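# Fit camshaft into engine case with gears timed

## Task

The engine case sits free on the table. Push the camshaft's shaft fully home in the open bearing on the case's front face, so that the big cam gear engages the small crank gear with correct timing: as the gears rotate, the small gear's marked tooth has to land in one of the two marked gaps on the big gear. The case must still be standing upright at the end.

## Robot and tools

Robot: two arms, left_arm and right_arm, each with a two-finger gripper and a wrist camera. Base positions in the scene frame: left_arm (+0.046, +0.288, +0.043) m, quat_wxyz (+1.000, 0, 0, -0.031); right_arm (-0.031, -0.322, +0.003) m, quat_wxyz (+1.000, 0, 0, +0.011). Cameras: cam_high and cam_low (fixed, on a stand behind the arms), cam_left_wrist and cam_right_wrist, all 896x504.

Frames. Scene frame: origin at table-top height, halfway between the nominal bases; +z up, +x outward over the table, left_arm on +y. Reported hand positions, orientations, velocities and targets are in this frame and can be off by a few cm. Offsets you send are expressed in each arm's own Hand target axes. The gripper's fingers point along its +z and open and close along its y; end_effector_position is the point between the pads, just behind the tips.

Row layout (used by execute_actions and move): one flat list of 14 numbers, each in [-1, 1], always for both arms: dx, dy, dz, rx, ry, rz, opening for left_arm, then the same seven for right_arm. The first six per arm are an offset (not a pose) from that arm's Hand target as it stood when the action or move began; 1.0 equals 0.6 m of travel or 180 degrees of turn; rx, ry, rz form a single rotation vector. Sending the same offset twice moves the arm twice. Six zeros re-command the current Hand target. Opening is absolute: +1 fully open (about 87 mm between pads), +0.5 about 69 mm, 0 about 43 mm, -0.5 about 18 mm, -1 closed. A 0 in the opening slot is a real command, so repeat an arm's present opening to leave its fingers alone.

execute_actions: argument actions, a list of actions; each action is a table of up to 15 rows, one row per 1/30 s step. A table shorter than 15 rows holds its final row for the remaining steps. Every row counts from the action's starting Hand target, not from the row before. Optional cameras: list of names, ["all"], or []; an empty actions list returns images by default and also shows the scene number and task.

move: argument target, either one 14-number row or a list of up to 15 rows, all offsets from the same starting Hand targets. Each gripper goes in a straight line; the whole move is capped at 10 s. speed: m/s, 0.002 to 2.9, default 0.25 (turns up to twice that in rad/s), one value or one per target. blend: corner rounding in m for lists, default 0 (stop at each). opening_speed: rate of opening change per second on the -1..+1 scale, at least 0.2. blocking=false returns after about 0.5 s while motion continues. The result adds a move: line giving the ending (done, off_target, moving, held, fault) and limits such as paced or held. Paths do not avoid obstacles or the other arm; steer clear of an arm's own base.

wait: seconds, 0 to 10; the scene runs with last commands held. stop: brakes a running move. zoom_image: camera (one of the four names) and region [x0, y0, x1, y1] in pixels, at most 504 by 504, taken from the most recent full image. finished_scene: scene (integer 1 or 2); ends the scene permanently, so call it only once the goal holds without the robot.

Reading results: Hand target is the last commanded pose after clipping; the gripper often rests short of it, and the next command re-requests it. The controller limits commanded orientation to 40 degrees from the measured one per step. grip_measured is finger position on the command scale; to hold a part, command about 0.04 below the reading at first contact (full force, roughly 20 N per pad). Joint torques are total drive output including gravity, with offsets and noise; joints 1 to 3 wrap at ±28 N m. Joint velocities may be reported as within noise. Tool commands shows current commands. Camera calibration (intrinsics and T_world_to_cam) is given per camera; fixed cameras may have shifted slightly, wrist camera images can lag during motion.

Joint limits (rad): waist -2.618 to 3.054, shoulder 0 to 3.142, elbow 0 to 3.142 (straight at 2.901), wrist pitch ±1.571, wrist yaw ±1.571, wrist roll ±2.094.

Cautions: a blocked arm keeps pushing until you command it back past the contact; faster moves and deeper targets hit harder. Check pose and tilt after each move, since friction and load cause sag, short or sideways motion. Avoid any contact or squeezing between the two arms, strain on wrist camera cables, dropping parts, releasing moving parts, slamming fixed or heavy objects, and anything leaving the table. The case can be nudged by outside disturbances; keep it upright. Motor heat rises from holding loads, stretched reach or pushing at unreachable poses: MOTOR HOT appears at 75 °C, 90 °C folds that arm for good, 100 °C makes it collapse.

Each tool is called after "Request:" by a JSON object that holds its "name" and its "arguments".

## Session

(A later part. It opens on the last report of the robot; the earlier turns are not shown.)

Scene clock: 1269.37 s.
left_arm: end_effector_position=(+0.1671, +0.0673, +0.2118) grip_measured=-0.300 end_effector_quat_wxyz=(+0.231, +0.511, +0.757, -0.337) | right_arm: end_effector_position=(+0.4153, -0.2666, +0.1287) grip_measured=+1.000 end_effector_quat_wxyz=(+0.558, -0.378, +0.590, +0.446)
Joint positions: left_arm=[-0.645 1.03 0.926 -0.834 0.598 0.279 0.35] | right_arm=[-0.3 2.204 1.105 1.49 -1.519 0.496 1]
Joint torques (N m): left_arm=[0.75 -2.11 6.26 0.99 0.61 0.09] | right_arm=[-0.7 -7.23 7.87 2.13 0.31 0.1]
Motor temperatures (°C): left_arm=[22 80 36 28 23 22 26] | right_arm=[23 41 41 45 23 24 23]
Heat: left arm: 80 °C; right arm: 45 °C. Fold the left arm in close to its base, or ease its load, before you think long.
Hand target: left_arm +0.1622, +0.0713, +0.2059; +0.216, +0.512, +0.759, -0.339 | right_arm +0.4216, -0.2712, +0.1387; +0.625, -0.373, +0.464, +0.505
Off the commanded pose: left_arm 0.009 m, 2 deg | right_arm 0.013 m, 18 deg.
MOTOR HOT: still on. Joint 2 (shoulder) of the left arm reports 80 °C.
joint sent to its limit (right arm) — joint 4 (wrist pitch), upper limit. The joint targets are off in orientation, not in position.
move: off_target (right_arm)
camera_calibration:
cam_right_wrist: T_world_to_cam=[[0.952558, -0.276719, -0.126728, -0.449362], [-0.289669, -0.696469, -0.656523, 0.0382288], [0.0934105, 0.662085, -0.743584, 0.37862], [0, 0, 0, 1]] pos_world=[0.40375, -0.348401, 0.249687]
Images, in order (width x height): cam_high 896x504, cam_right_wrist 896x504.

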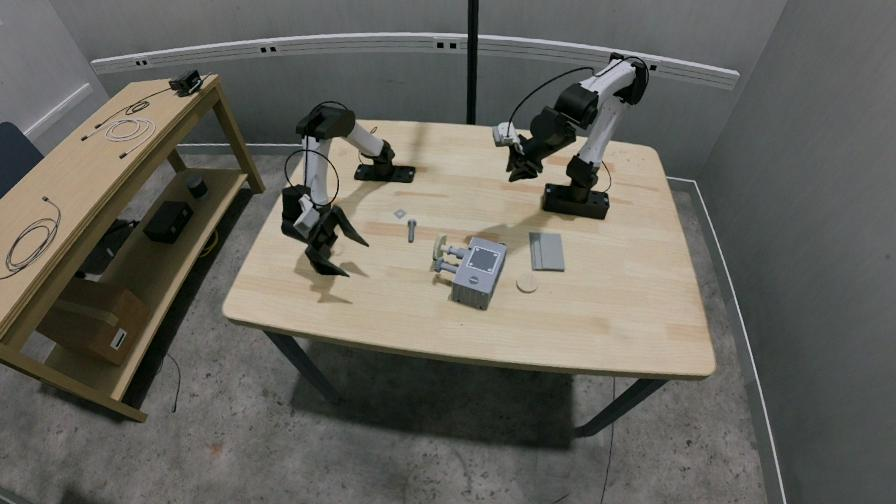

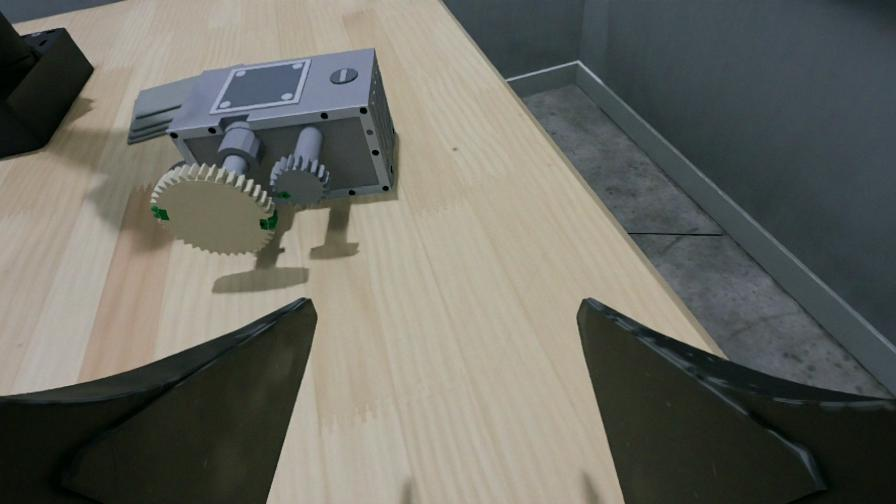

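Request:
{"name": "wait", "arguments": {"seconds": 10}}

Request:
{"name": "wait", "arguments": {"seconds": 10}}

Request:
{"name": "move", "arguments": {"target": [[-0.1525,-0.0268,0.203,0,0,0,0,0,0,0,0,0,0,1],[-0.2162,0.1422,0.2302,-0.233,0.126,-0.265,0,0,0,0,0,0,0,1],[-0.1362,0.178,0.3105,-0.233,0.126,-0.265,0,0,0,0,0,0,0,1]], "speed": [0.3,0.2,0.05], "blend": [0.03,0.01,0], "cameras": ["cam_left_wrist","cam_right_wrist"]}}

Request:
{"name": "zoom_image", "arguments": {"camera": "cam_right_wrist", "region": [80, 60, 400, 280]}}

Scene clock: 1368.77 s.
left_arm: end_effector_position=(+0.1669, +0.0673, +0.2118) grip_measured=-0.300 end_effector_quat_wxyz=(+0.231, +0.511, +0.756, -0.337) | right_arm: end_effector_position=(+0.4153, -0.2666, +0.1287) grip_measured=+1.000 end_effector_quat_wxyz=(+0.558, -0.378, +0.590, +0.446)
Joint positions: left_arm=[-0.645 1.03 0.926 -0.835 0.599 0.28 0.35] | right_arm=[-0.3 2.204 1.105 1.49 -1.519 0.496 1]
Joint torques (N m): left_arm=[0.85 -1.94 6.2 0.99 0.64 0.09] | right_arm=[-0.7 -7.23 7.88 2.13 0.32 0.1]
Motor temperatures (°C): left_arm=[22 51 36 29 23 22 24] | right_arm=[23 41 41 45 23 24 23]
Heat: left arm: 51 °C; right arm: 45 °C.
Hand target: left_arm +0.1622, +0.0714, +0.2058; +0.216, +0.512, +0.759, -0.339 | right_arm +0.4216, -0.2712, +0.1387; +0.625, -0.373, +0.464, +0.505
Tool commands: left_gripper/opening=-0.3 right_gripper/opening=+1.0
Off the commanded pose: left_arm 0.009 m, 2 deg | right_arm 0.013 m, 18 deg.
MOTOR HOT: cleared for the motors of the left arm.
wait: 10.00 s; at rest from the start

Scene clock: 1378.77 s.
left_arm: end_effector_position=(+0.1669, +0.0673, +0.2118) grip_measured=-0.300 end_effector_quat_wxyz=(+0.231, +0.511, +0.756, -0.337) | right_arm: end_effector_position=(+0.4153, -0.2666, +0.1287) grip_measured=+1.000 end_effector_quat_wxyz=(+0.558, -0.378, +0.590, +0.446)
Joint positions: left_arm=[-0.645 1.03 0.926 -0.835 0.599 0.28 0.35] | right_arm=[-0.3 2.204 1.105 1.49 -1.519 0.496 1]
Joint torques (N m): left_arm=[0.73 -1.95 6.17 0.95 0.64 0.09] | right_arm=[-0.7 -7.23 7.88 2.13 0.32 0.1]
Heat: left arm: 50 °C; right arm: 45 °C.
Hand target: left_arm +0.1622, +0.0714, +0.2058; +0.216, +0.512, +0.759, -0.339 | right_arm +0.4216, -0.2712, +0.1387; +0.625, -0.373, +0.464, +0.505
Tool commands: left_gripper/opening=-0.3 right_gripper/opening=+1.0
Off the commanded pose: left_arm 0.009 m, 2 deg | right_arm 0.013 m, 18 deg.
wait: 10.00 s; at rest by 0.17 s

Scene clock: 1384.37 s.
left_arm: end_effector_position=(+0.2826, -0.0923, +0.0934) grip_measured=+0.000 end_effector_quat_wxyz=(+0.065, +0.127, +0.990, -0.002) | right_arm: end_effector_position=(+0.4153, -0.2666, +0.1287) grip_measured=+1.000 end_effector_quat_wxyz=(+0.558, -0.378, +0.590, +0.446)
Joint positions: left_arm=[-0.928 2.342 2.102 -1.243 -0.097 -0.731 0.5] | right_arm=[-0.3 2.204 1.105 1.49 -1.519 0.496 1]
Joint torques (N m): left_arm=[0.75 -13.56 5.45 0.45 -0.14 -0.19] | right_arm=[-0.7 -7.23 7.88 2.13 0.32 0.1]
Heat: left arm: 53 °C; right arm: 45 °C.
Hand target: left_arm +0.2886, -0.0909, +0.1035; +0.082, +0.116, +0.990, -0.009 | right_arm +0.4216, -0.2712, +0.1387; +0.625, -0.373, +0.464, +0.505
Off the commanded pose: left_arm 0.012 m, 2 deg | right_arm 0.013 m, 18 deg.
joint sent to its limit (right arm) — joint 4 (wrist pitch), upper limit. The joint targets are off in orientation, not in position.
move: off_target (left_arm, right_arm)
camera_calibration:
cam_left_wrist: T_world_to_cam=[[-0.243134, -0.969935, -0.0105722, -0.0252097], [-0.721087, 0.173444, 0.670784, 0.179881], [-0.648783, 0.170714, -0.741577, 0.407729], [0, 0, 0, 1]] pos_world=[0.388108, -0.125256, 0.181434]
cam_right_wrist: T_world_to_cam=[[0.952558, -0.276719, -0.126728, -0.449362], [-0.289669, -0.696469, -0.656523, 0.0382288], [0.0934105, 0.662085, -0.743584, 0.37862], [0, 0, 0, 1]] pos_world=[0.40375, -0.348401, 0.249687]
Images, in order (width x height): cam_left_wrist 896x504, cam_right_wrist 896x504.

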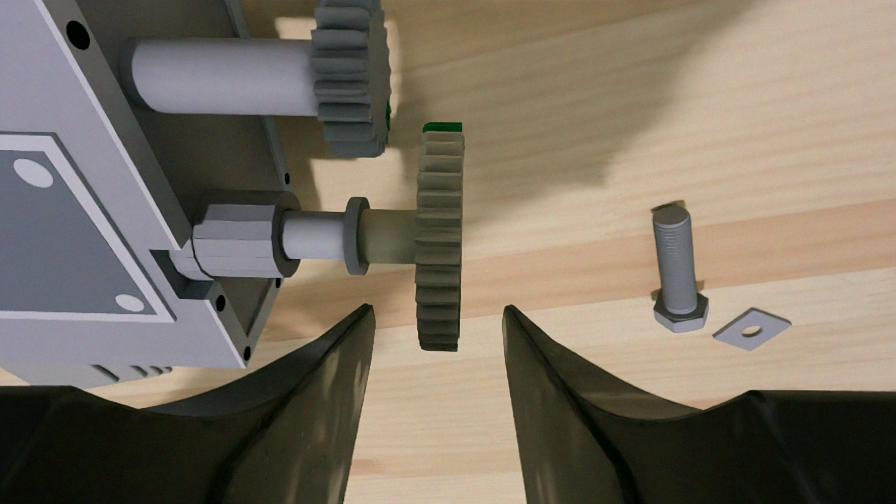

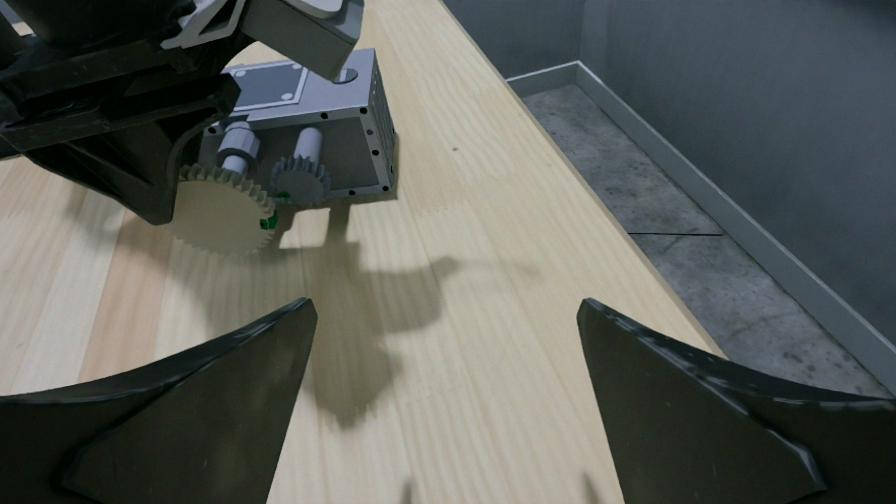

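Scaled by 1.575 from the camera's 896x504 image, which has a finer 1280x720 frame.

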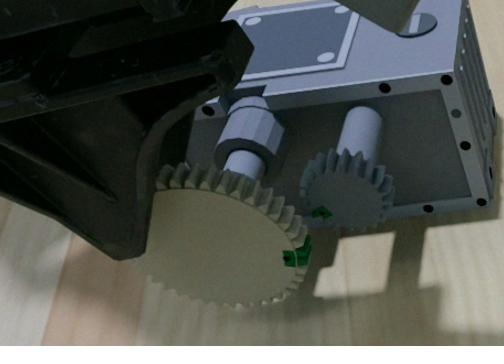

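Request:
{"name": "move", "arguments": {"target": [[0,0,0.009,0,0,0,0,0,0,0,0,0,0,1],[0,0,0.009,0,0,0,-0.85,0,0,0,0,0,0,1],[-0.0037,0.0,0.0068,0,0.028,0,-0.85,0,0,0,0,0,0,1]], "speed": 0.05, "opening_speed": 1.0, "cameras": ["cam_left_wrist","cam_right_wrist"]}}

Request:
{"name": "zoom_image", "arguments": {"camera": "cam_right_wrist", "region": [140, 140, 340, 270]}}

Scene clock: 1403.63 s.
left_arm: end_effector_position=(+0.2865, -0.0927, +0.0916) grip_measured=-0.620 end_effector_quat_wxyz=(+0.035, +0.116, +0.993, -0.002) | right_arm: end_effector_position=(+0.4153, -0.2666, +0.1287) grip_measured=+1.000 end_effector_quat_wxyz=(+0.558, -0.378, +0.590, +0.446)
Joint positions: left_arm=[-0.904 2.408 2.207 -1.32 -0.051 -0.732 0.19] | right_arm=[-0.3 2.204 1.105 1.49 -1.519 0.496 1]
Joint torques (N m): left_arm=[1.02 -11.34 9.72 0.07 0.07 0.06] | right_arm=[-0.7 -7.23 7.88 2.13 0.32 0.1]
Motor temperatures (°C): left_arm=[22 71 36 28 23 22 24] | right_arm=[23 41 41 45 23 24 23]
Heat: left arm: 71 °C; right arm: 45 °C.
Hand target: left_arm +0.2914, -0.0916, +0.0999; +0.038, +0.117, +0.992, -0.004 | right_arm +0.4216, -0.2712, +0.1387; +0.625, -0.373, +0.464, +0.505
Off the commanded pose: left_arm 0.010 m, 0 deg | right_arm 0.013 m, 18 deg.
joint sent to its limit (right arm) — joint 4 (wrist pitch), upper limit. The joint targets are off in orientation, not in position.
move: off_target (right_arm); target 2's new opening was sent with left_arm's hand 0.011 m and 2 deg from that target
camera_calibration:
cam_left_wrist: T_world_to_cam=[[-0.221762, -0.975095, -0.00327842, -0.0319619], [-0.683479, 0.153041, 0.713747, 0.167335], [-0.69547, 0.160523, -0.700396, 0.417516], [0, 0, 0, 1]] pos_world=[0.397652, -0.123796, 0.172887]
cam_right_wrist: T_world_to_cam=[[0.952558, -0.276719, -0.126728, -0.449362], [-0.289669, -0.696469, -0.656523, 0.0382288], [0.0934105, 0.662085, -0.743584, 0.37862], [0, 0, 0, 1]] pos_world=[0.40375, -0.348401, 0.249687]
Images, in order (width x height): cam_left_wrist 896x504, cam_right_wrist 896x504.

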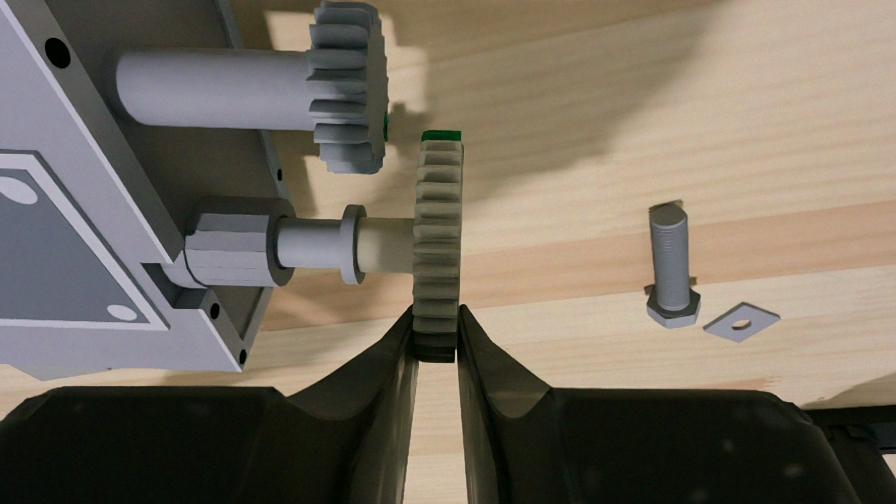

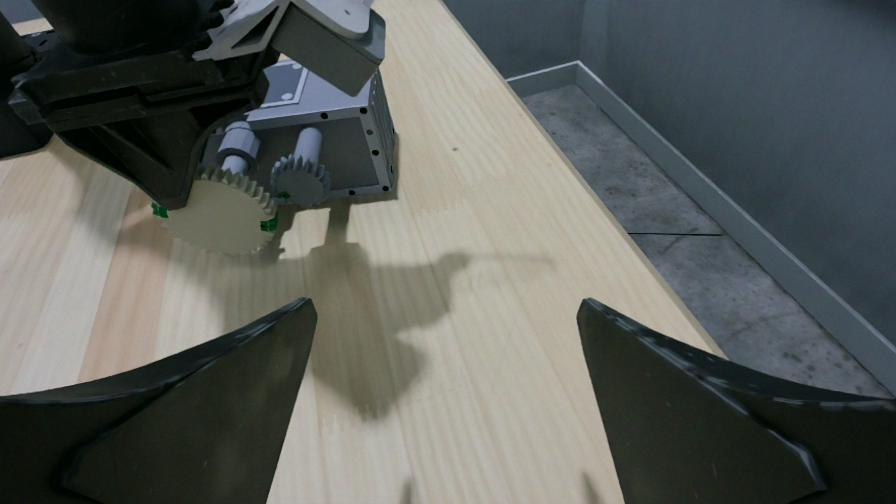

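Scaled by 2.520 from the camera's 896x504 image, which has a finer 1280x720 frame.

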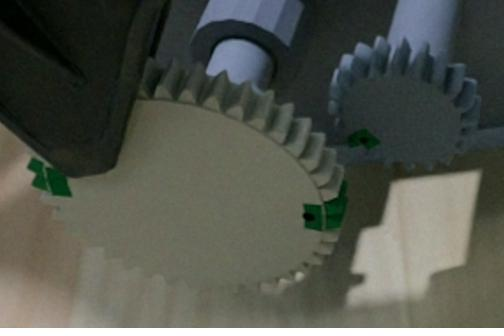

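Request:
{"name": "move", "arguments": {"target": [0,0.037,0.006,0,0,0,-0.85,0,0,0,0,0,0,1], "speed": 0.05, "cameras": ["cam_left_wrist","cam_right_wrist"]}}

Request:
{"name": "zoom_image", "arguments": {"camera": "cam_right_wrist", "region": [140, 120, 340, 270]}}

Scene clock: 1416.27 s.
left_arm: end_effector_position=(+0.2889, -0.0818, +0.0909) grip_measured=-0.622 end_effector_quat_wxyz=(+0.031, +0.120, +0.992, -0.011) | right_arm: end_effector_position=(+0.4153, -0.2666, +0.1287) grip_measured=+1.000 end_effector_quat_wxyz=(+0.558, -0.378, +0.590, +0.446)
Joint positions: left_arm=[-0.879 2.355 2.11 -1.267 -0.03 -0.699 0.189] | right_arm=[-0.3 2.204 1.105 1.49 -1.519 0.496 1]
Joint torques (N m): left_arm=[1.99 -12.83 5 0.3 -0.11 0.08] | right_arm=[-0.7 -7.21 7.88 2.13 0.32 0.1]
Motor temperatures (°C): left_arm=[22 73 37 27 23 22 24] | right_arm=[23 41 42 45 23 24 23]
Heat: left arm: 73 °C; right arm: 45 °C.
Hand target: left_arm +0.2968, -0.0701, +0.0963; +0.038, +0.117, +0.992, -0.004 | right_arm +0.4216, -0.2712, +0.1387; +0.625, -0.373, +0.464, +0.505
Off the commanded pose: left_arm 0.015 m, 1 deg | right_arm 0.013 m, 18 deg.
joint sent to its limit (right arm) — joint 4 (wrist pitch), upper limit. The joint targets are off in orientation, not in position.
move: off_target (left_arm, right_arm)
camera_calibration:
cam_left_wrist: T_world_to_cam=[[-0.230868, -0.972849, 0.0162929, -0.0197719], [-0.674011, 0.171982, 0.718422, 0.166133], [-0.701718, 0.154879, -0.695416, 0.417831], [0, 0, 0, 1]] pos_world=[0.40061, -0.11252, 0.171535]
cam_right_wrist: T_world_to_cam=[[0.952558, -0.276719, -0.126728, -0.449362], [-0.289669, -0.696469, -0.656523, 0.0382288], [0.0934105, 0.662085, -0.743584, 0.37862], [0, 0, 0, 1]] pos_world=[0.40375, -0.348401, 0.249687]
Images, in order (width x height): cam_left_wrist 896x504, cam_right_wrist 896x504.

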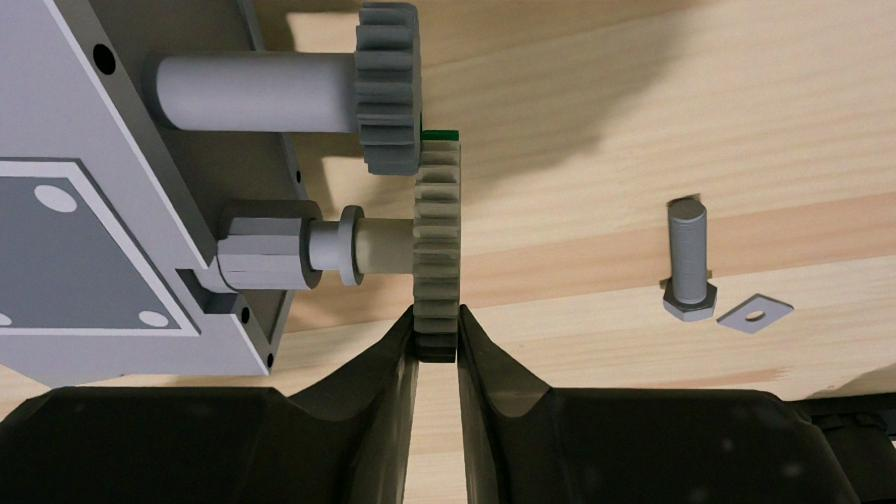

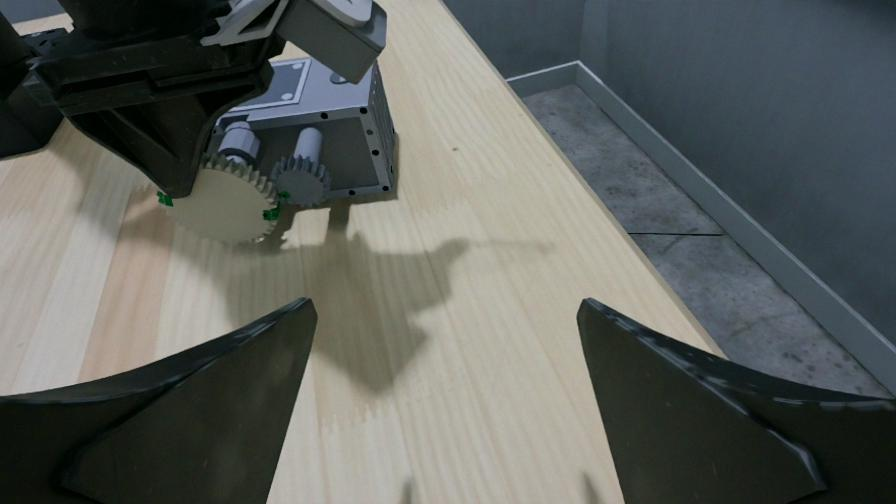

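Scaled by 2.520 from the camera's 896x504 image, which has a finer 1280x720 frame.

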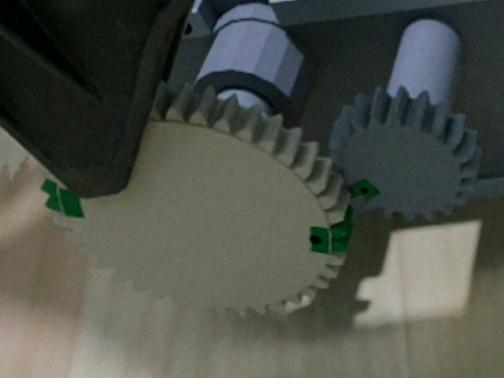

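Request:
{"name": "zoom_image", "arguments": {"camera": "cam_right_wrist", "region": [220, 145, 340, 235]}}

Request:
{"name": "zoom_image", "arguments": {"camera": "cam_left_wrist", "region": [340, 80, 490, 200]}}

Scaled by 4.200 from the camera's 896x504 image, which has a finer 1280x720 frame.

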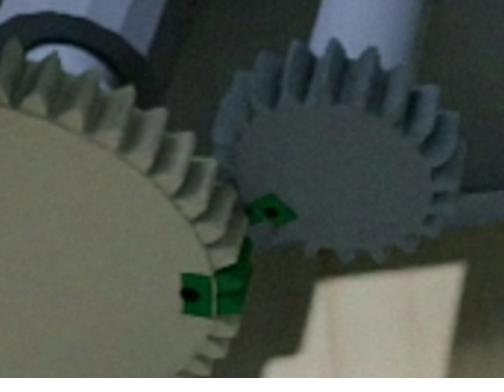

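Scaled by 3.360 from the camera's 896x504 image, which has a finer 1280x720 frame.

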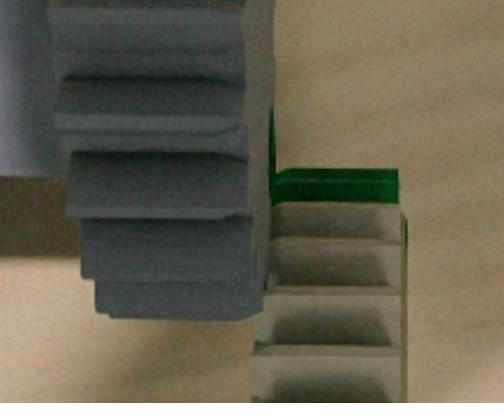

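Request:
{"name": "move", "arguments": {"target": [[0.002,-0.006,0,0,-0.014,0,-0.85,0,0,0,0,0,0,1],[-0.002,-0.006,0,0,0.014,0,-0.85,0,0,0,0,0,0,1]], "speed": 0.08, "blend": 0.001, "cameras": ["cam_left_wrist","cam_right_wrist"]}}

Request:
{"name": "zoom_image", "arguments": {"camera": "cam_right_wrist", "region": [140, 120, 340, 270]}}

Scene clock: 1434.17 s.
left_arm: end_effector_position=(+0.2888, -0.0816, +0.0915) grip_measured=-0.622 end_effector_quat_wxyz=(+0.018, +0.120, +0.993, -0.008) | right_arm: end_effector_position=(+0.4153, -0.2666, +0.1287) grip_measured=+1.000 end_effector_quat_wxyz=(+0.558, -0.378, +0.590, +0.446)
Joint positions: left_arm=[-0.873 2.385 2.163 -1.312 -0.015 -0.695 0.189] | right_arm=[-0.3 2.204 1.105 1.49 -1.519 0.496 1]
Joint torques (N m): left_arm=[2.07 -10.76 9.44 -0.05 -0.02 0.11] | right_arm=[-0.7 -7.23 7.88 2.13 0.32 0.1]
Motor temperatures (°C): left_arm=[22 75 36 27 23 22 25] | right_arm=[23 41 42 45 23 24 23]
Heat: left arm: 75 °C; right arm: 45 °C. Fold the left arm in close to its base, or ease its load, before you think long.
Hand target: left_arm +0.2971, -0.0739, +0.0965; +0.016, +0.117, +0.993, -0.001 | right_arm +0.4216, -0.2712, +0.1387; +0.625, -0.373, +0.464, +0.505
Off the commanded pose: left_arm 0.012 m, 1 deg | right_arm 0.013 m, 18 deg.
MOTOR HOT: joint 2 (shoulder) of the left arm reports 75 °C; the controller's stop level is 90 °C. To cool a motor, set the load down, stop pushing, or move to a pose that needs little force.
joint sent to its limit (right arm) — joint 4 (wrist pitch), upper limit. The joint targets are off in orientation, not in position.
move: off_target (left_arm, right_arm)
camera_calibration:
cam_left_wrist: T_world_to_cam=[[-0.22942, -0.973235, 0.0134013, -0.019842], [-0.655391, 0.164645, 0.737126, 0.157982], [-0.719603, 0.160328, -0.675623, 0.422108], [0, 0, 0, 1]] pos_world=[0.402738, -0.112998, 0.168999]
cam_right_wrist: T_world_to_cam=[[0.952558, -0.276719, -0.126728, -0.449362], [-0.289669, -0.696469, -0.656523, 0.0382288], [0.0934105, 0.662085, -0.743584, 0.37862], [0, 0, 0, 1]] pos_world=[0.40375, -0.348401, 0.249687]
Images, in order (width x height): cam_left_wrist 896x504, cam_right_wrist 896x504.

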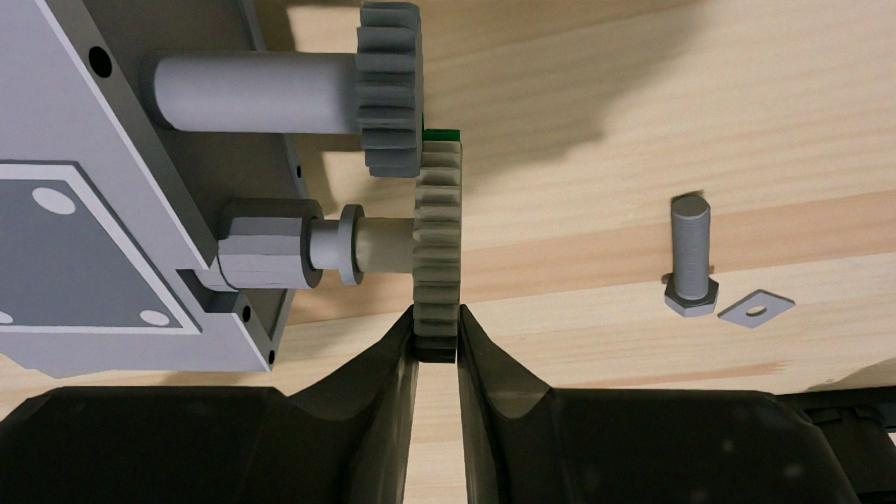

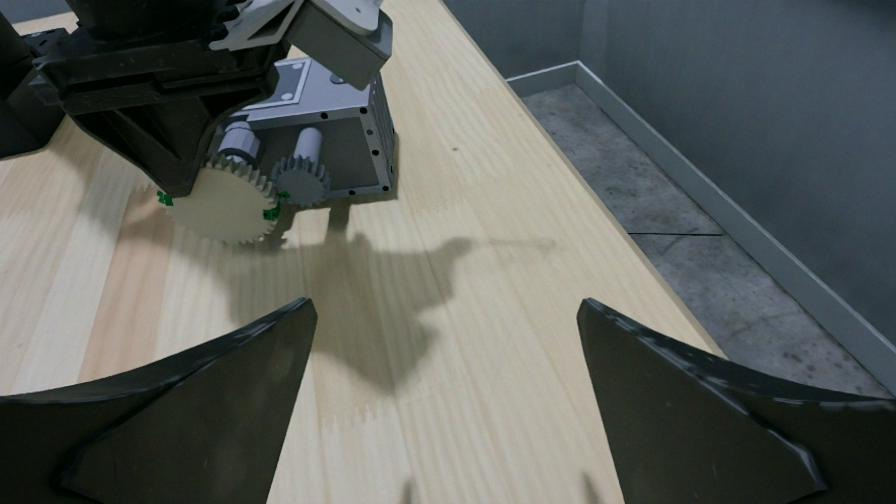

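Scaled by 2.520 from the camera's 896x504 image, which has a finer 1280x720 frame.

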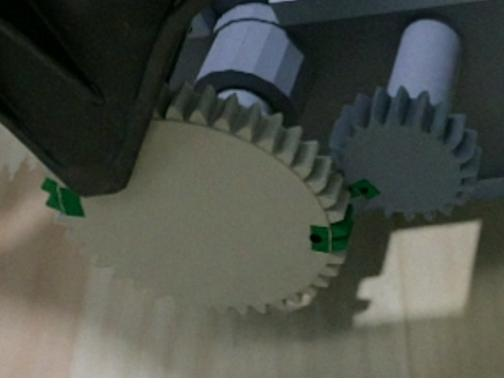

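Request:
{"name": "move", "arguments": {"target": [[0,-0.013,0,0,0,0,-0.85,0,0,0,0,0,0,1],[0,-0.013,0,0,0,0,-0.3,0,0,0,0,0,0,1],[0.002,-0.013,-0.13,0,0,0,-0.3,0,0,0,0,0,0,1],[0.2233,0.2,-0.2335,0.233,-0.146,0.265,-0.3,0,0,0,0,0,0,1]], "speed": [0.1,0.1,0.1,0.3], "opening_speed": 1.0, "blend": [0,0,0.02,0], "cameras": ["cam_right_wrist","cam_low"]}}

Request:
{"name": "zoom_image", "arguments": {"camera": "cam_right_wrist", "region": [140, 120, 340, 270]}}

Request:
{"name": "zoom_image", "arguments": {"camera": "cam_right_wrist", "region": [230, 150, 340, 240]}}

Scene clock: 1496.77 s.
left_arm: end_effector_position=(+0.1950, +0.0716, +0.2363) grip_measured=-0.300 end_effector_quat_wxyz=(+0.200, +0.491, +0.769, -0.358) | right_arm: end_effector_position=(+0.4153, -0.2666, +0.1287) grip_measured=+1.000 end_effector_quat_wxyz=(+0.558, -0.378, +0.590, +0.446)
Joint positions: left_arm=[-0.503 1.192 1.123 -1.001 0.712 0.382 0.35] | right_arm=[-0.3 2.204 1.105 1.49 -1.519 0.496 1]
Joint torques (N m): left_arm=[0.8 -3.02 6.22 0.86 0.69 0.11] | right_arm=[-0.7 -7.21 7.88 2.13 0.31 0.1]
Motor temperatures (°C): left_arm=[22 77 38 26 23 22 25] | right_arm=[23 41 42 45 23 24 23]
Heat: left arm: 77 °C; right arm: 45 °C. Fold the left arm in close to its base, or ease its load, before you think long.
Hand target: left_arm +0.1903, +0.0748, +0.2322; +0.188, +0.491, +0.770, -0.362 | right_arm +0.4216, -0.2712, +0.1387; +0.625, -0.373, +0.464, +0.505
Off the commanded pose: left_arm 0.007 m, 2 deg | right_arm 0.013 m, 18 deg.
MOTOR HOT: still on. Joint 2 (shoulder) of the left arm reports 77 °C.
joint sent to its limit (right arm) — joint 4 (wrist pitch), upper limit. The joint targets are off in orientation, not in position.
move: off_target (right_arm)
camera_calibration:
cam_right_wrist: T_world_to_cam=[[0.952558, -0.276719, -0.126728, -0.449362], [-0.289669, -0.696469, -0.656523, 0.0382288], [0.0934105, 0.662085, -0.743584, 0.37862], [0, 0, 0, 1]] pos_world=[0.40375, -0.348401, 0.249687]
Images, in order (width x height): cam_low 896x504, cam_right_wrist 896x504.

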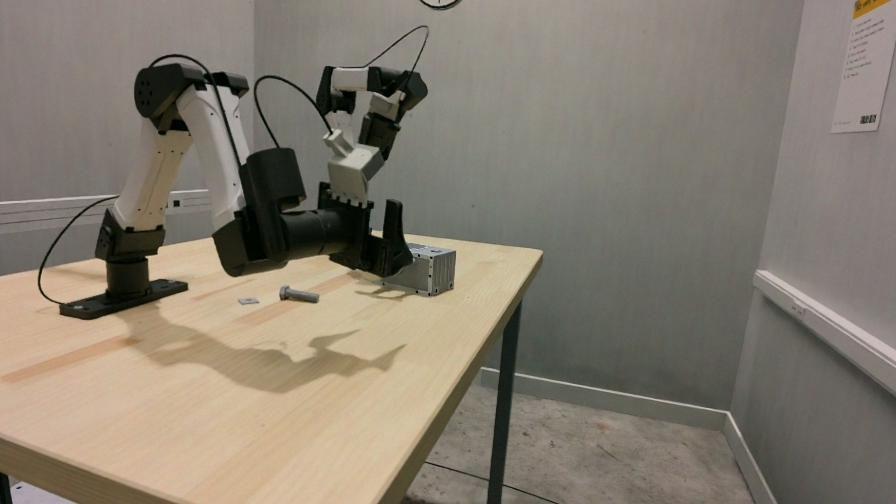

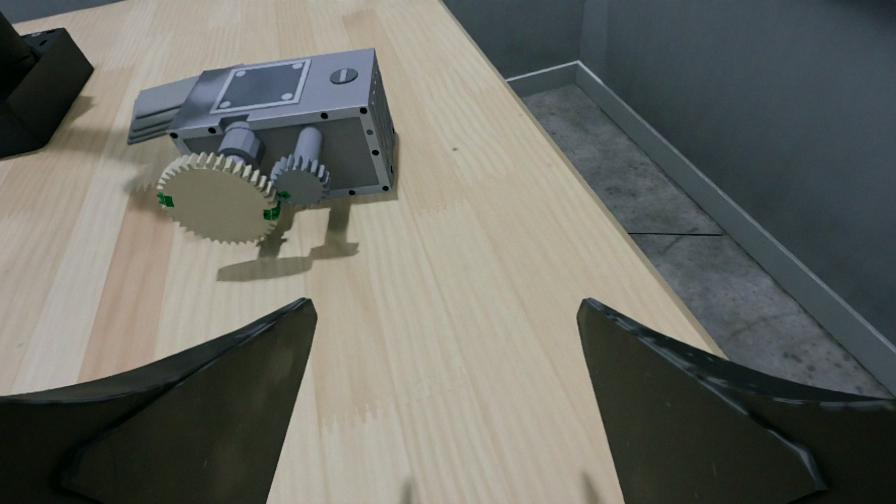

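Scaled by 2.520 from the camera's 896x504 image, which has a finer 1280x720 frame.

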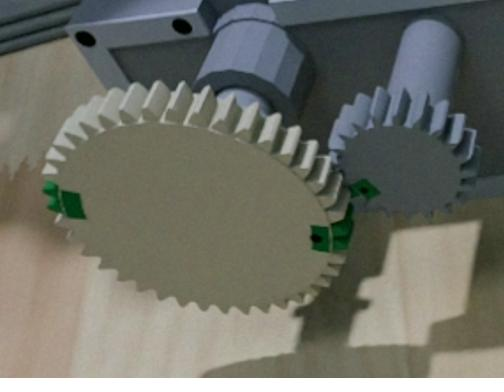

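Scaled by 4.582 from the camera's 896x504 image, which has a finer 1280x720 frame.

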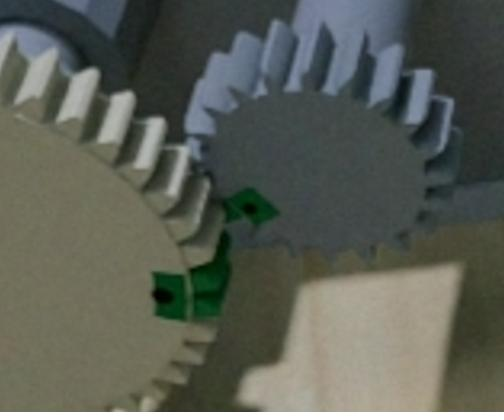

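Request:
{"name": "wait", "arguments": {"seconds": 5}}

Request:
{"name": "move", "arguments": {"target": [[-0.112,-0.023,0.2015,0,0,0,-0.2,0,0,0,0,0,0,1],[-0.172,0.118,0.2427,-0.249,0.108,-0.248,-0.2,0,0,0,0,0,0,1],[-0.09,0.1655,0.3273,-0.249,0.108,-0.248,-0.2,0,0,0,0,0,0,1]], "speed": [0.3,0.2,0.05], "blend": [0.03,0.01,0], "cameras": ["cam_left_wrist","cam_right_wrist"]}}

Scene clock: 1553.03 s.
left_arm: end_effector_position=(+0.1949, +0.0717, +0.2363) grip_measured=-0.300 end_effector_quat_wxyz=(+0.200, +0.491, +0.769, -0.358) | right_arm: end_effector_position=(+0.4153, -0.2666, +0.1287) grip_measured=+1.000 end_effector_quat_wxyz=(+0.558, -0.378, +0.590, +0.446)
Joint positions: left_arm=[-0.503 1.192 1.123 -1.001 0.713 0.382 0.35] | right_arm=[-0.3 2.204 1.105 1.49 -1.519 0.496 1]
Joint torques (N m): left_arm=[0.76 -3.07 6.17 0.82 0.74 0.1] | right_arm=[-0.69 -7.23 7.88 2.13 0.32 0.1]
Motor temperatures (°C): left_arm=[22 56 36 27 23 22 24] | right_arm=[23 41 42 45 23 24 23]
Heat: left arm: 56 °C; right arm: 45 °C.
Hand target: left_arm +0.1902, +0.0748, +0.2322; +0.188, +0.491, +0.770, -0.362 | right_arm +0.4216, -0.2712, +0.1387; +0.625, -0.373, +0.464, +0.505
Tool commands: left_gripper/opening=-0.3 right_gripper/opening=+1.0
Off the commanded pose: left_arm 0.007 m, 1 deg | right_arm 0.013 m, 18 deg.
MOTOR HOT: cleared for the motors of the left arm.
wait: 5.00 s; at rest from the start

Scene clock: 1558.63 s.
left_arm: end_effector_position=(+0.2867, -0.0793, +0.0918) grip_measured=-0.200 end_effector_quat_wxyz=(+0.068, +0.124, +0.990, -0.005) | right_arm: end_effector_position=(+0.4153, -0.2666, +0.1287) grip_measured=+1.000 end_effector_quat_wxyz=(+0.558, -0.378, +0.590, +0.446)
Joint positions: left_arm=[-0.905 2.288 2.004 -1.19 -0.095 -0.714 0.4] | right_arm=[-0.3 2.204 1.105 1.49 -1.519 0.496 1]
Joint torques (N m): left_arm=[0.51 -12.7 5.5 0.51 -0.13 -0.26] | right_arm=[-0.69 -7.21 7.9 2.13 0.32 0.1]
Motor temperatures (°C): left_arm=[22 57 37 27 23 22 24] | right_arm=[23 41 42 45 23 24 23]
Heat: left arm: 57 °C; right arm: 45 °C.
Hand target: left_arm +0.2902, -0.0789, +0.0989; +0.082, +0.116, +0.990, -0.009 | right_arm +0.4216, -0.2712, +0.1387; +0.625, -0.373, +0.464, +0.505
Off the commanded pose: left_arm 0.008 m, 2 deg | right_arm 0.013 m, 18 deg.
joint sent to its limit (right arm) — joint 4 (wrist pitch), upper limit. The joint targets are off in orientation, not in position.
move: off_target (right_arm)
camera_calibration:
cam_left_wrist: T_world_to_cam=[[-0.237252, -0.971433, -0.00536145, -0.013965], [-0.725124, 0.173418, 0.666424, 0.183219], [-0.646457, 0.161998, -0.745553, 0.405881], [0, 0, 0, 1]] pos_world=[0.391928, -0.111092, 0.180429]
cam_right_wrist: T_world_to_cam=[[0.952558, -0.276719, -0.126728, -0.449362], [-0.289669, -0.696469, -0.656523, 0.0382288], [0.0934105, 0.662085, -0.743584, 0.37862], [0, 0, 0, 1]] pos_world=[0.40375, -0.348401, 0.249687]
Images, in order (width x height): cam_left_wrist 896x504, cam_right_wrist 896x504.

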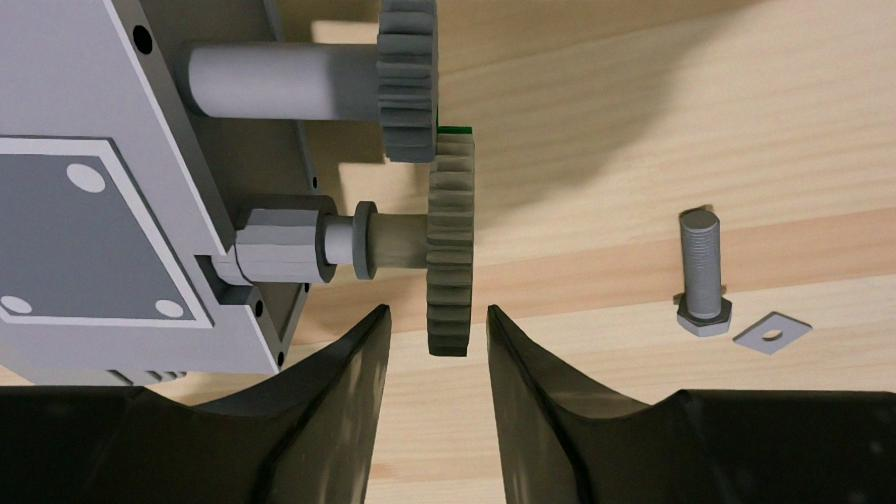

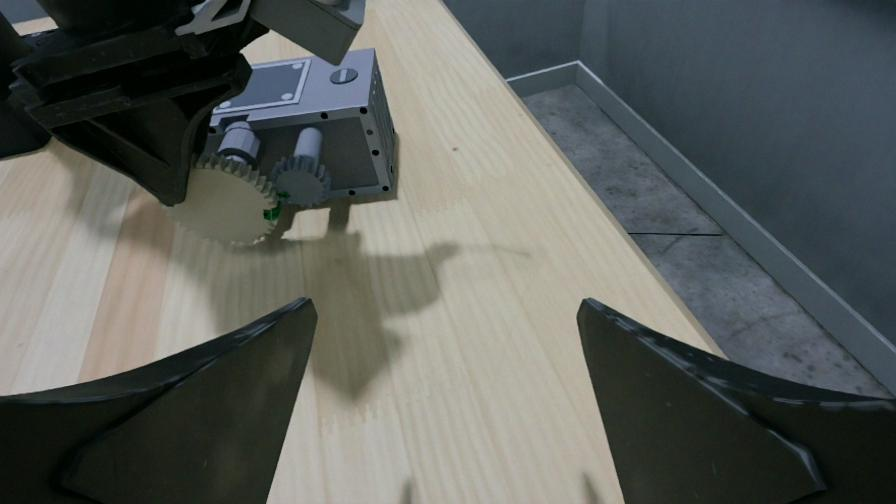

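Request:
{"name": "move", "arguments": {"target": [[0,-0.005,0.004,0,0,0,-0.2,0,0,0,0,0,0,1],[0,-0.005,0.004,0,0,0,-0.85,0,0,0,0,0,0,1],[0.0026,0.006,0.004,0,-0.018,0,-0.85,0,0,0,0,0,0,1],[-0.0026,0.006,0.004,0,0.018,0,-0.85,0,0,0,0,0,0,1]], "speed": [0.05,0.05,0.06,0.04], "opening_speed": 1.2, "blend": [0,0,0.001,0], "cameras": ["cam_left_wrist","cam_right_wrist"]}}

Request:
{"name": "zoom_image", "arguments": {"camera": "cam_right_wrist", "region": [140, 120, 340, 270]}}

Scene clock: 1573.40 s.
left_arm: end_effector_position=(+0.2887, -0.0791, +0.0926) grip_measured=-0.622 end_effector_quat_wxyz=(+0.060, +0.116, +0.991, -0.008) | right_arm: end_effector_position=(+0.4153, -0.2666, +0.1287) grip_measured=+1.000 end_effector_quat_wxyz=(+0.558, -0.378, +0.590, +0.446)
Joint positions: left_arm=[-0.894 2.299 2.025 -1.206 -0.078 -0.721 0.189] | right_arm=[-0.3 2.204 1.105 1.49 -1.519 0.496 1]
Joint torques (N m): left_arm=[1.54 -10.14 9.42 0.11 0.11 0.08] | right_arm=[-0.69 -7.21 7.88 2.13 0.32 0.1]
Motor temperatures (°C): left_arm=[22 65 37 27 23 22 24] | right_arm=[23 41 42 45 23 24 23]
Heat: left arm: 65 °C; right arm: 45 °C.
Hand target: left_arm +0.2928, -0.0759, +0.0969; +0.054, +0.116, +0.992, -0.006 | right_arm +0.4216, -0.2712, +0.1387; +0.625, -0.373, +0.464, +0.505
Off the commanded pose: left_arm 0.007 m, 1 deg | right_arm 0.013 m, 18 deg.
joint sent to its limit (right arm) — joint 4 (wrist pitch), upper limit. The joint targets are off in orientation, not in position.
move: off_target (right_arm)
camera_calibration:
cam_left_wrist: T_world_to_cam=[[-0.221412, -0.975172, 0.00390134, -0.0189759], [-0.715881, 0.165254, 0.678384, 0.179612], [-0.662186, 0.14741, -0.734697, 0.410173], [0, 0, 0, 1]] pos_world=[0.39599, -0.10865, 0.179581]
cam_right_wrist: T_world_to_cam=[[0.952558, -0.276719, -0.126728, -0.449362], [-0.289669, -0.696469, -0.656523, 0.0382288], [0.0934105, 0.662085, -0.743584, 0.37862], [0, 0, 0, 1]] pos_world=[0.40375, -0.348401, 0.249687]
Images, in order (width x height): cam_left_wrist 896x504, cam_right_wrist 896x504.

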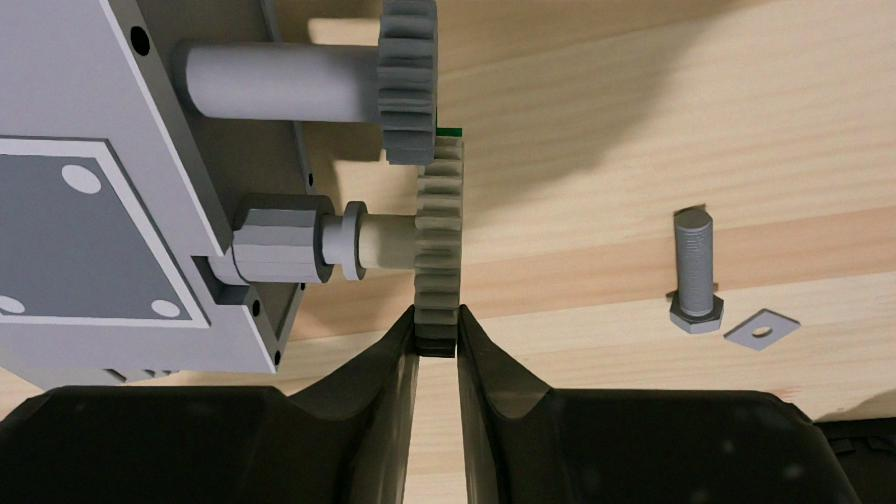

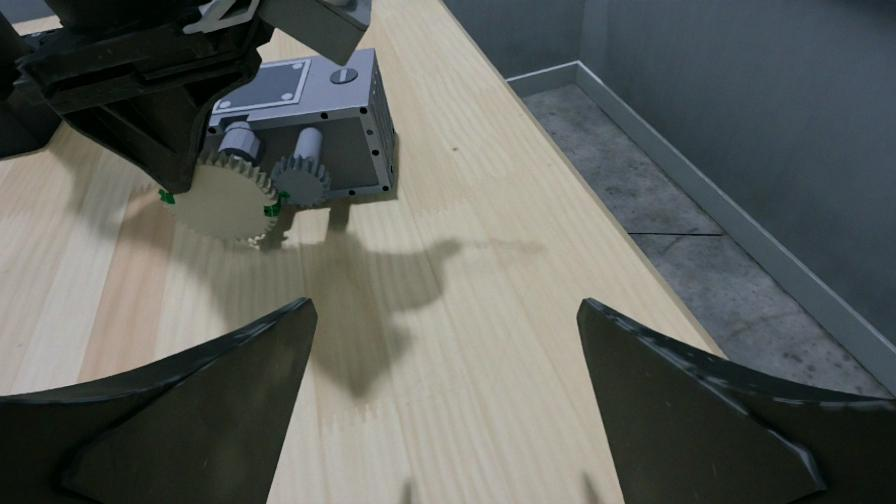

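Scaled by 2.520 from the camera's 896x504 image, which has a finer 1280x720 frame.

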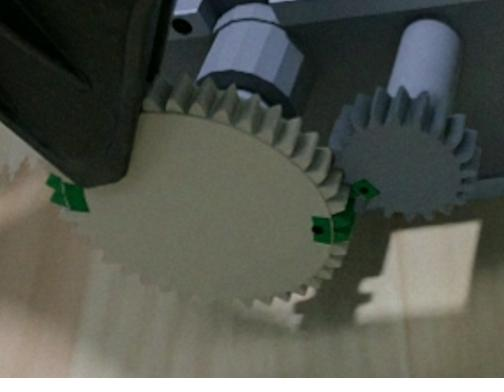

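Request:
{"name": "move", "arguments": {"target": [[0,0.016,0.002,0,0,0,-0.85,0,0,0,0,0,0,1],[0.001,0.016,0.002,0,-0.008,0,-0.85,0,0,0,0,0,0,1]], "speed": 0.05, "blend": [0.001,0], "cameras": ["cam_left_wrist","cam_right_wrist"]}}

Request:
{"name": "zoom_image", "arguments": {"camera": "cam_right_wrist", "region": [140, 120, 340, 270]}}

Request:
{"name": "zoom_image", "arguments": {"camera": "cam_left_wrist", "region": [220, 80, 490, 300]}}

Scene clock: 1588.70 s.
left_arm: end_effector_position=(+0.2888, -0.0784, +0.0919) grip_measured=-0.622 end_effector_quat_wxyz=(+0.060, +0.117, +0.991, -0.019) | right_arm: end_effector_position=(+0.4153, -0.2666, +0.1287) grip_measured=+1.000 end_effector_quat_wxyz=(+0.558, -0.378, +0.590, +0.446)
Joint positions: left_arm=[-0.887 2.277 1.985 -1.17 -0.063 -0.71 0.189] | right_arm=[-0.3 2.204 1.105 1.49 -1.519 0.496 1]
Joint torques (N m): left_arm=[1.73 -12.38 4.94 0.32 -0.21 0.04] | right_arm=[-0.7 -7.23 7.9 2.13 0.32 0.1]
Motor temperatures (°C): left_arm=[22 67 39 26 23 22 24] | right_arm=[23 41 42 45 23 24 23]
Heat: left arm: 67 °C; right arm: 45 °C.
Hand target: left_arm +0.2946, -0.0663, +0.0955; +0.067, +0.116, +0.991, -0.007 | right_arm +0.4216, -0.2712, +0.1387; +0.625, -0.373, +0.464, +0.505
Off the commanded pose: left_arm 0.014 m, 2 deg | right_arm 0.013 m, 18 deg.
joint sent to its limit (right arm) — joint 4 (wrist pitch), upper limit. The joint targets are off in orientation, not in position.
move: off_target (left_arm, right_arm)
camera_calibration:
cam_left_wrist: T_world_to_cam=[[-0.226497, -0.97368, 0.0254377, -0.0187407], [-0.713605, 0.183661, 0.676045, 0.181087], [-0.662923, 0.13497, -0.736421, 0.408945], [0, 0, 0, 1]] pos_world=[0.396078, -0.106701, 0.179209]
cam_right_wrist: T_world_to_cam=[[0.952558, -0.276719, -0.126728, -0.449362], [-0.289669, -0.696469, -0.656523, 0.0382288], [0.0934105, 0.662085, -0.743584, 0.37862], [0, 0, 0, 1]] pos_world=[0.40375, -0.348401, 0.249687]
Images, in order (width x height): cam_left_wrist 896x504, cam_right_wrist 896x504.

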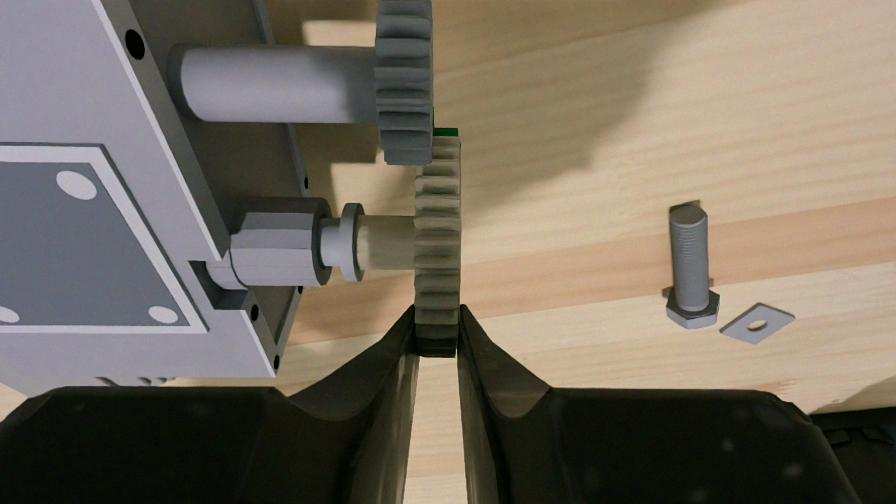

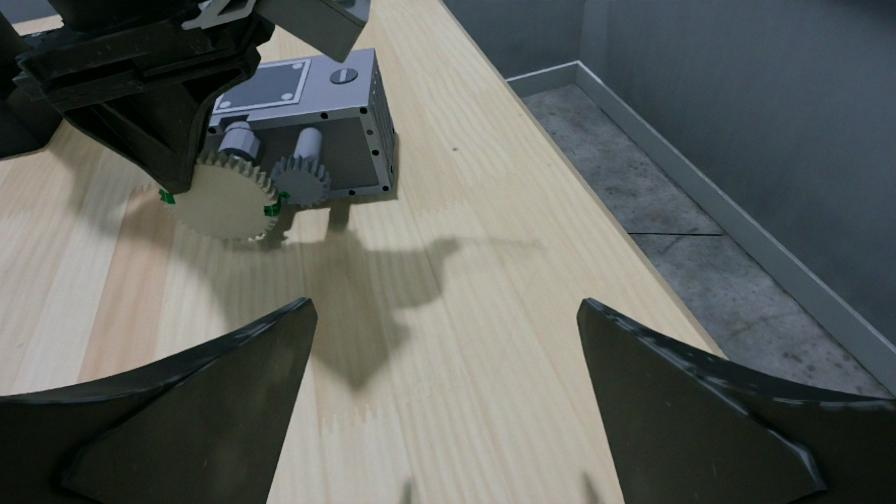

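Scaled by 2.520 from the camera's 896x504 image, which has a finer 1280x720 frame.

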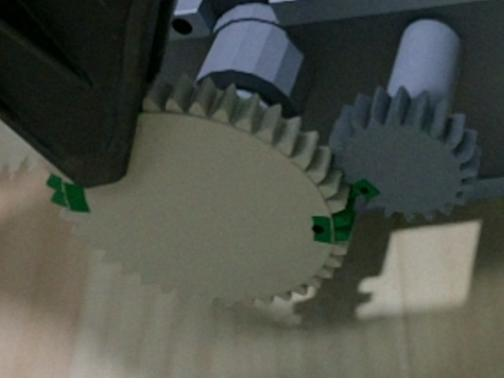

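Scaled by 1.867 from the camera's 896x504 image, which has a finer 1280x720 frame.

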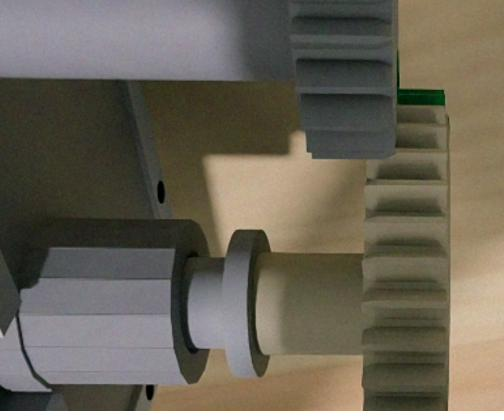

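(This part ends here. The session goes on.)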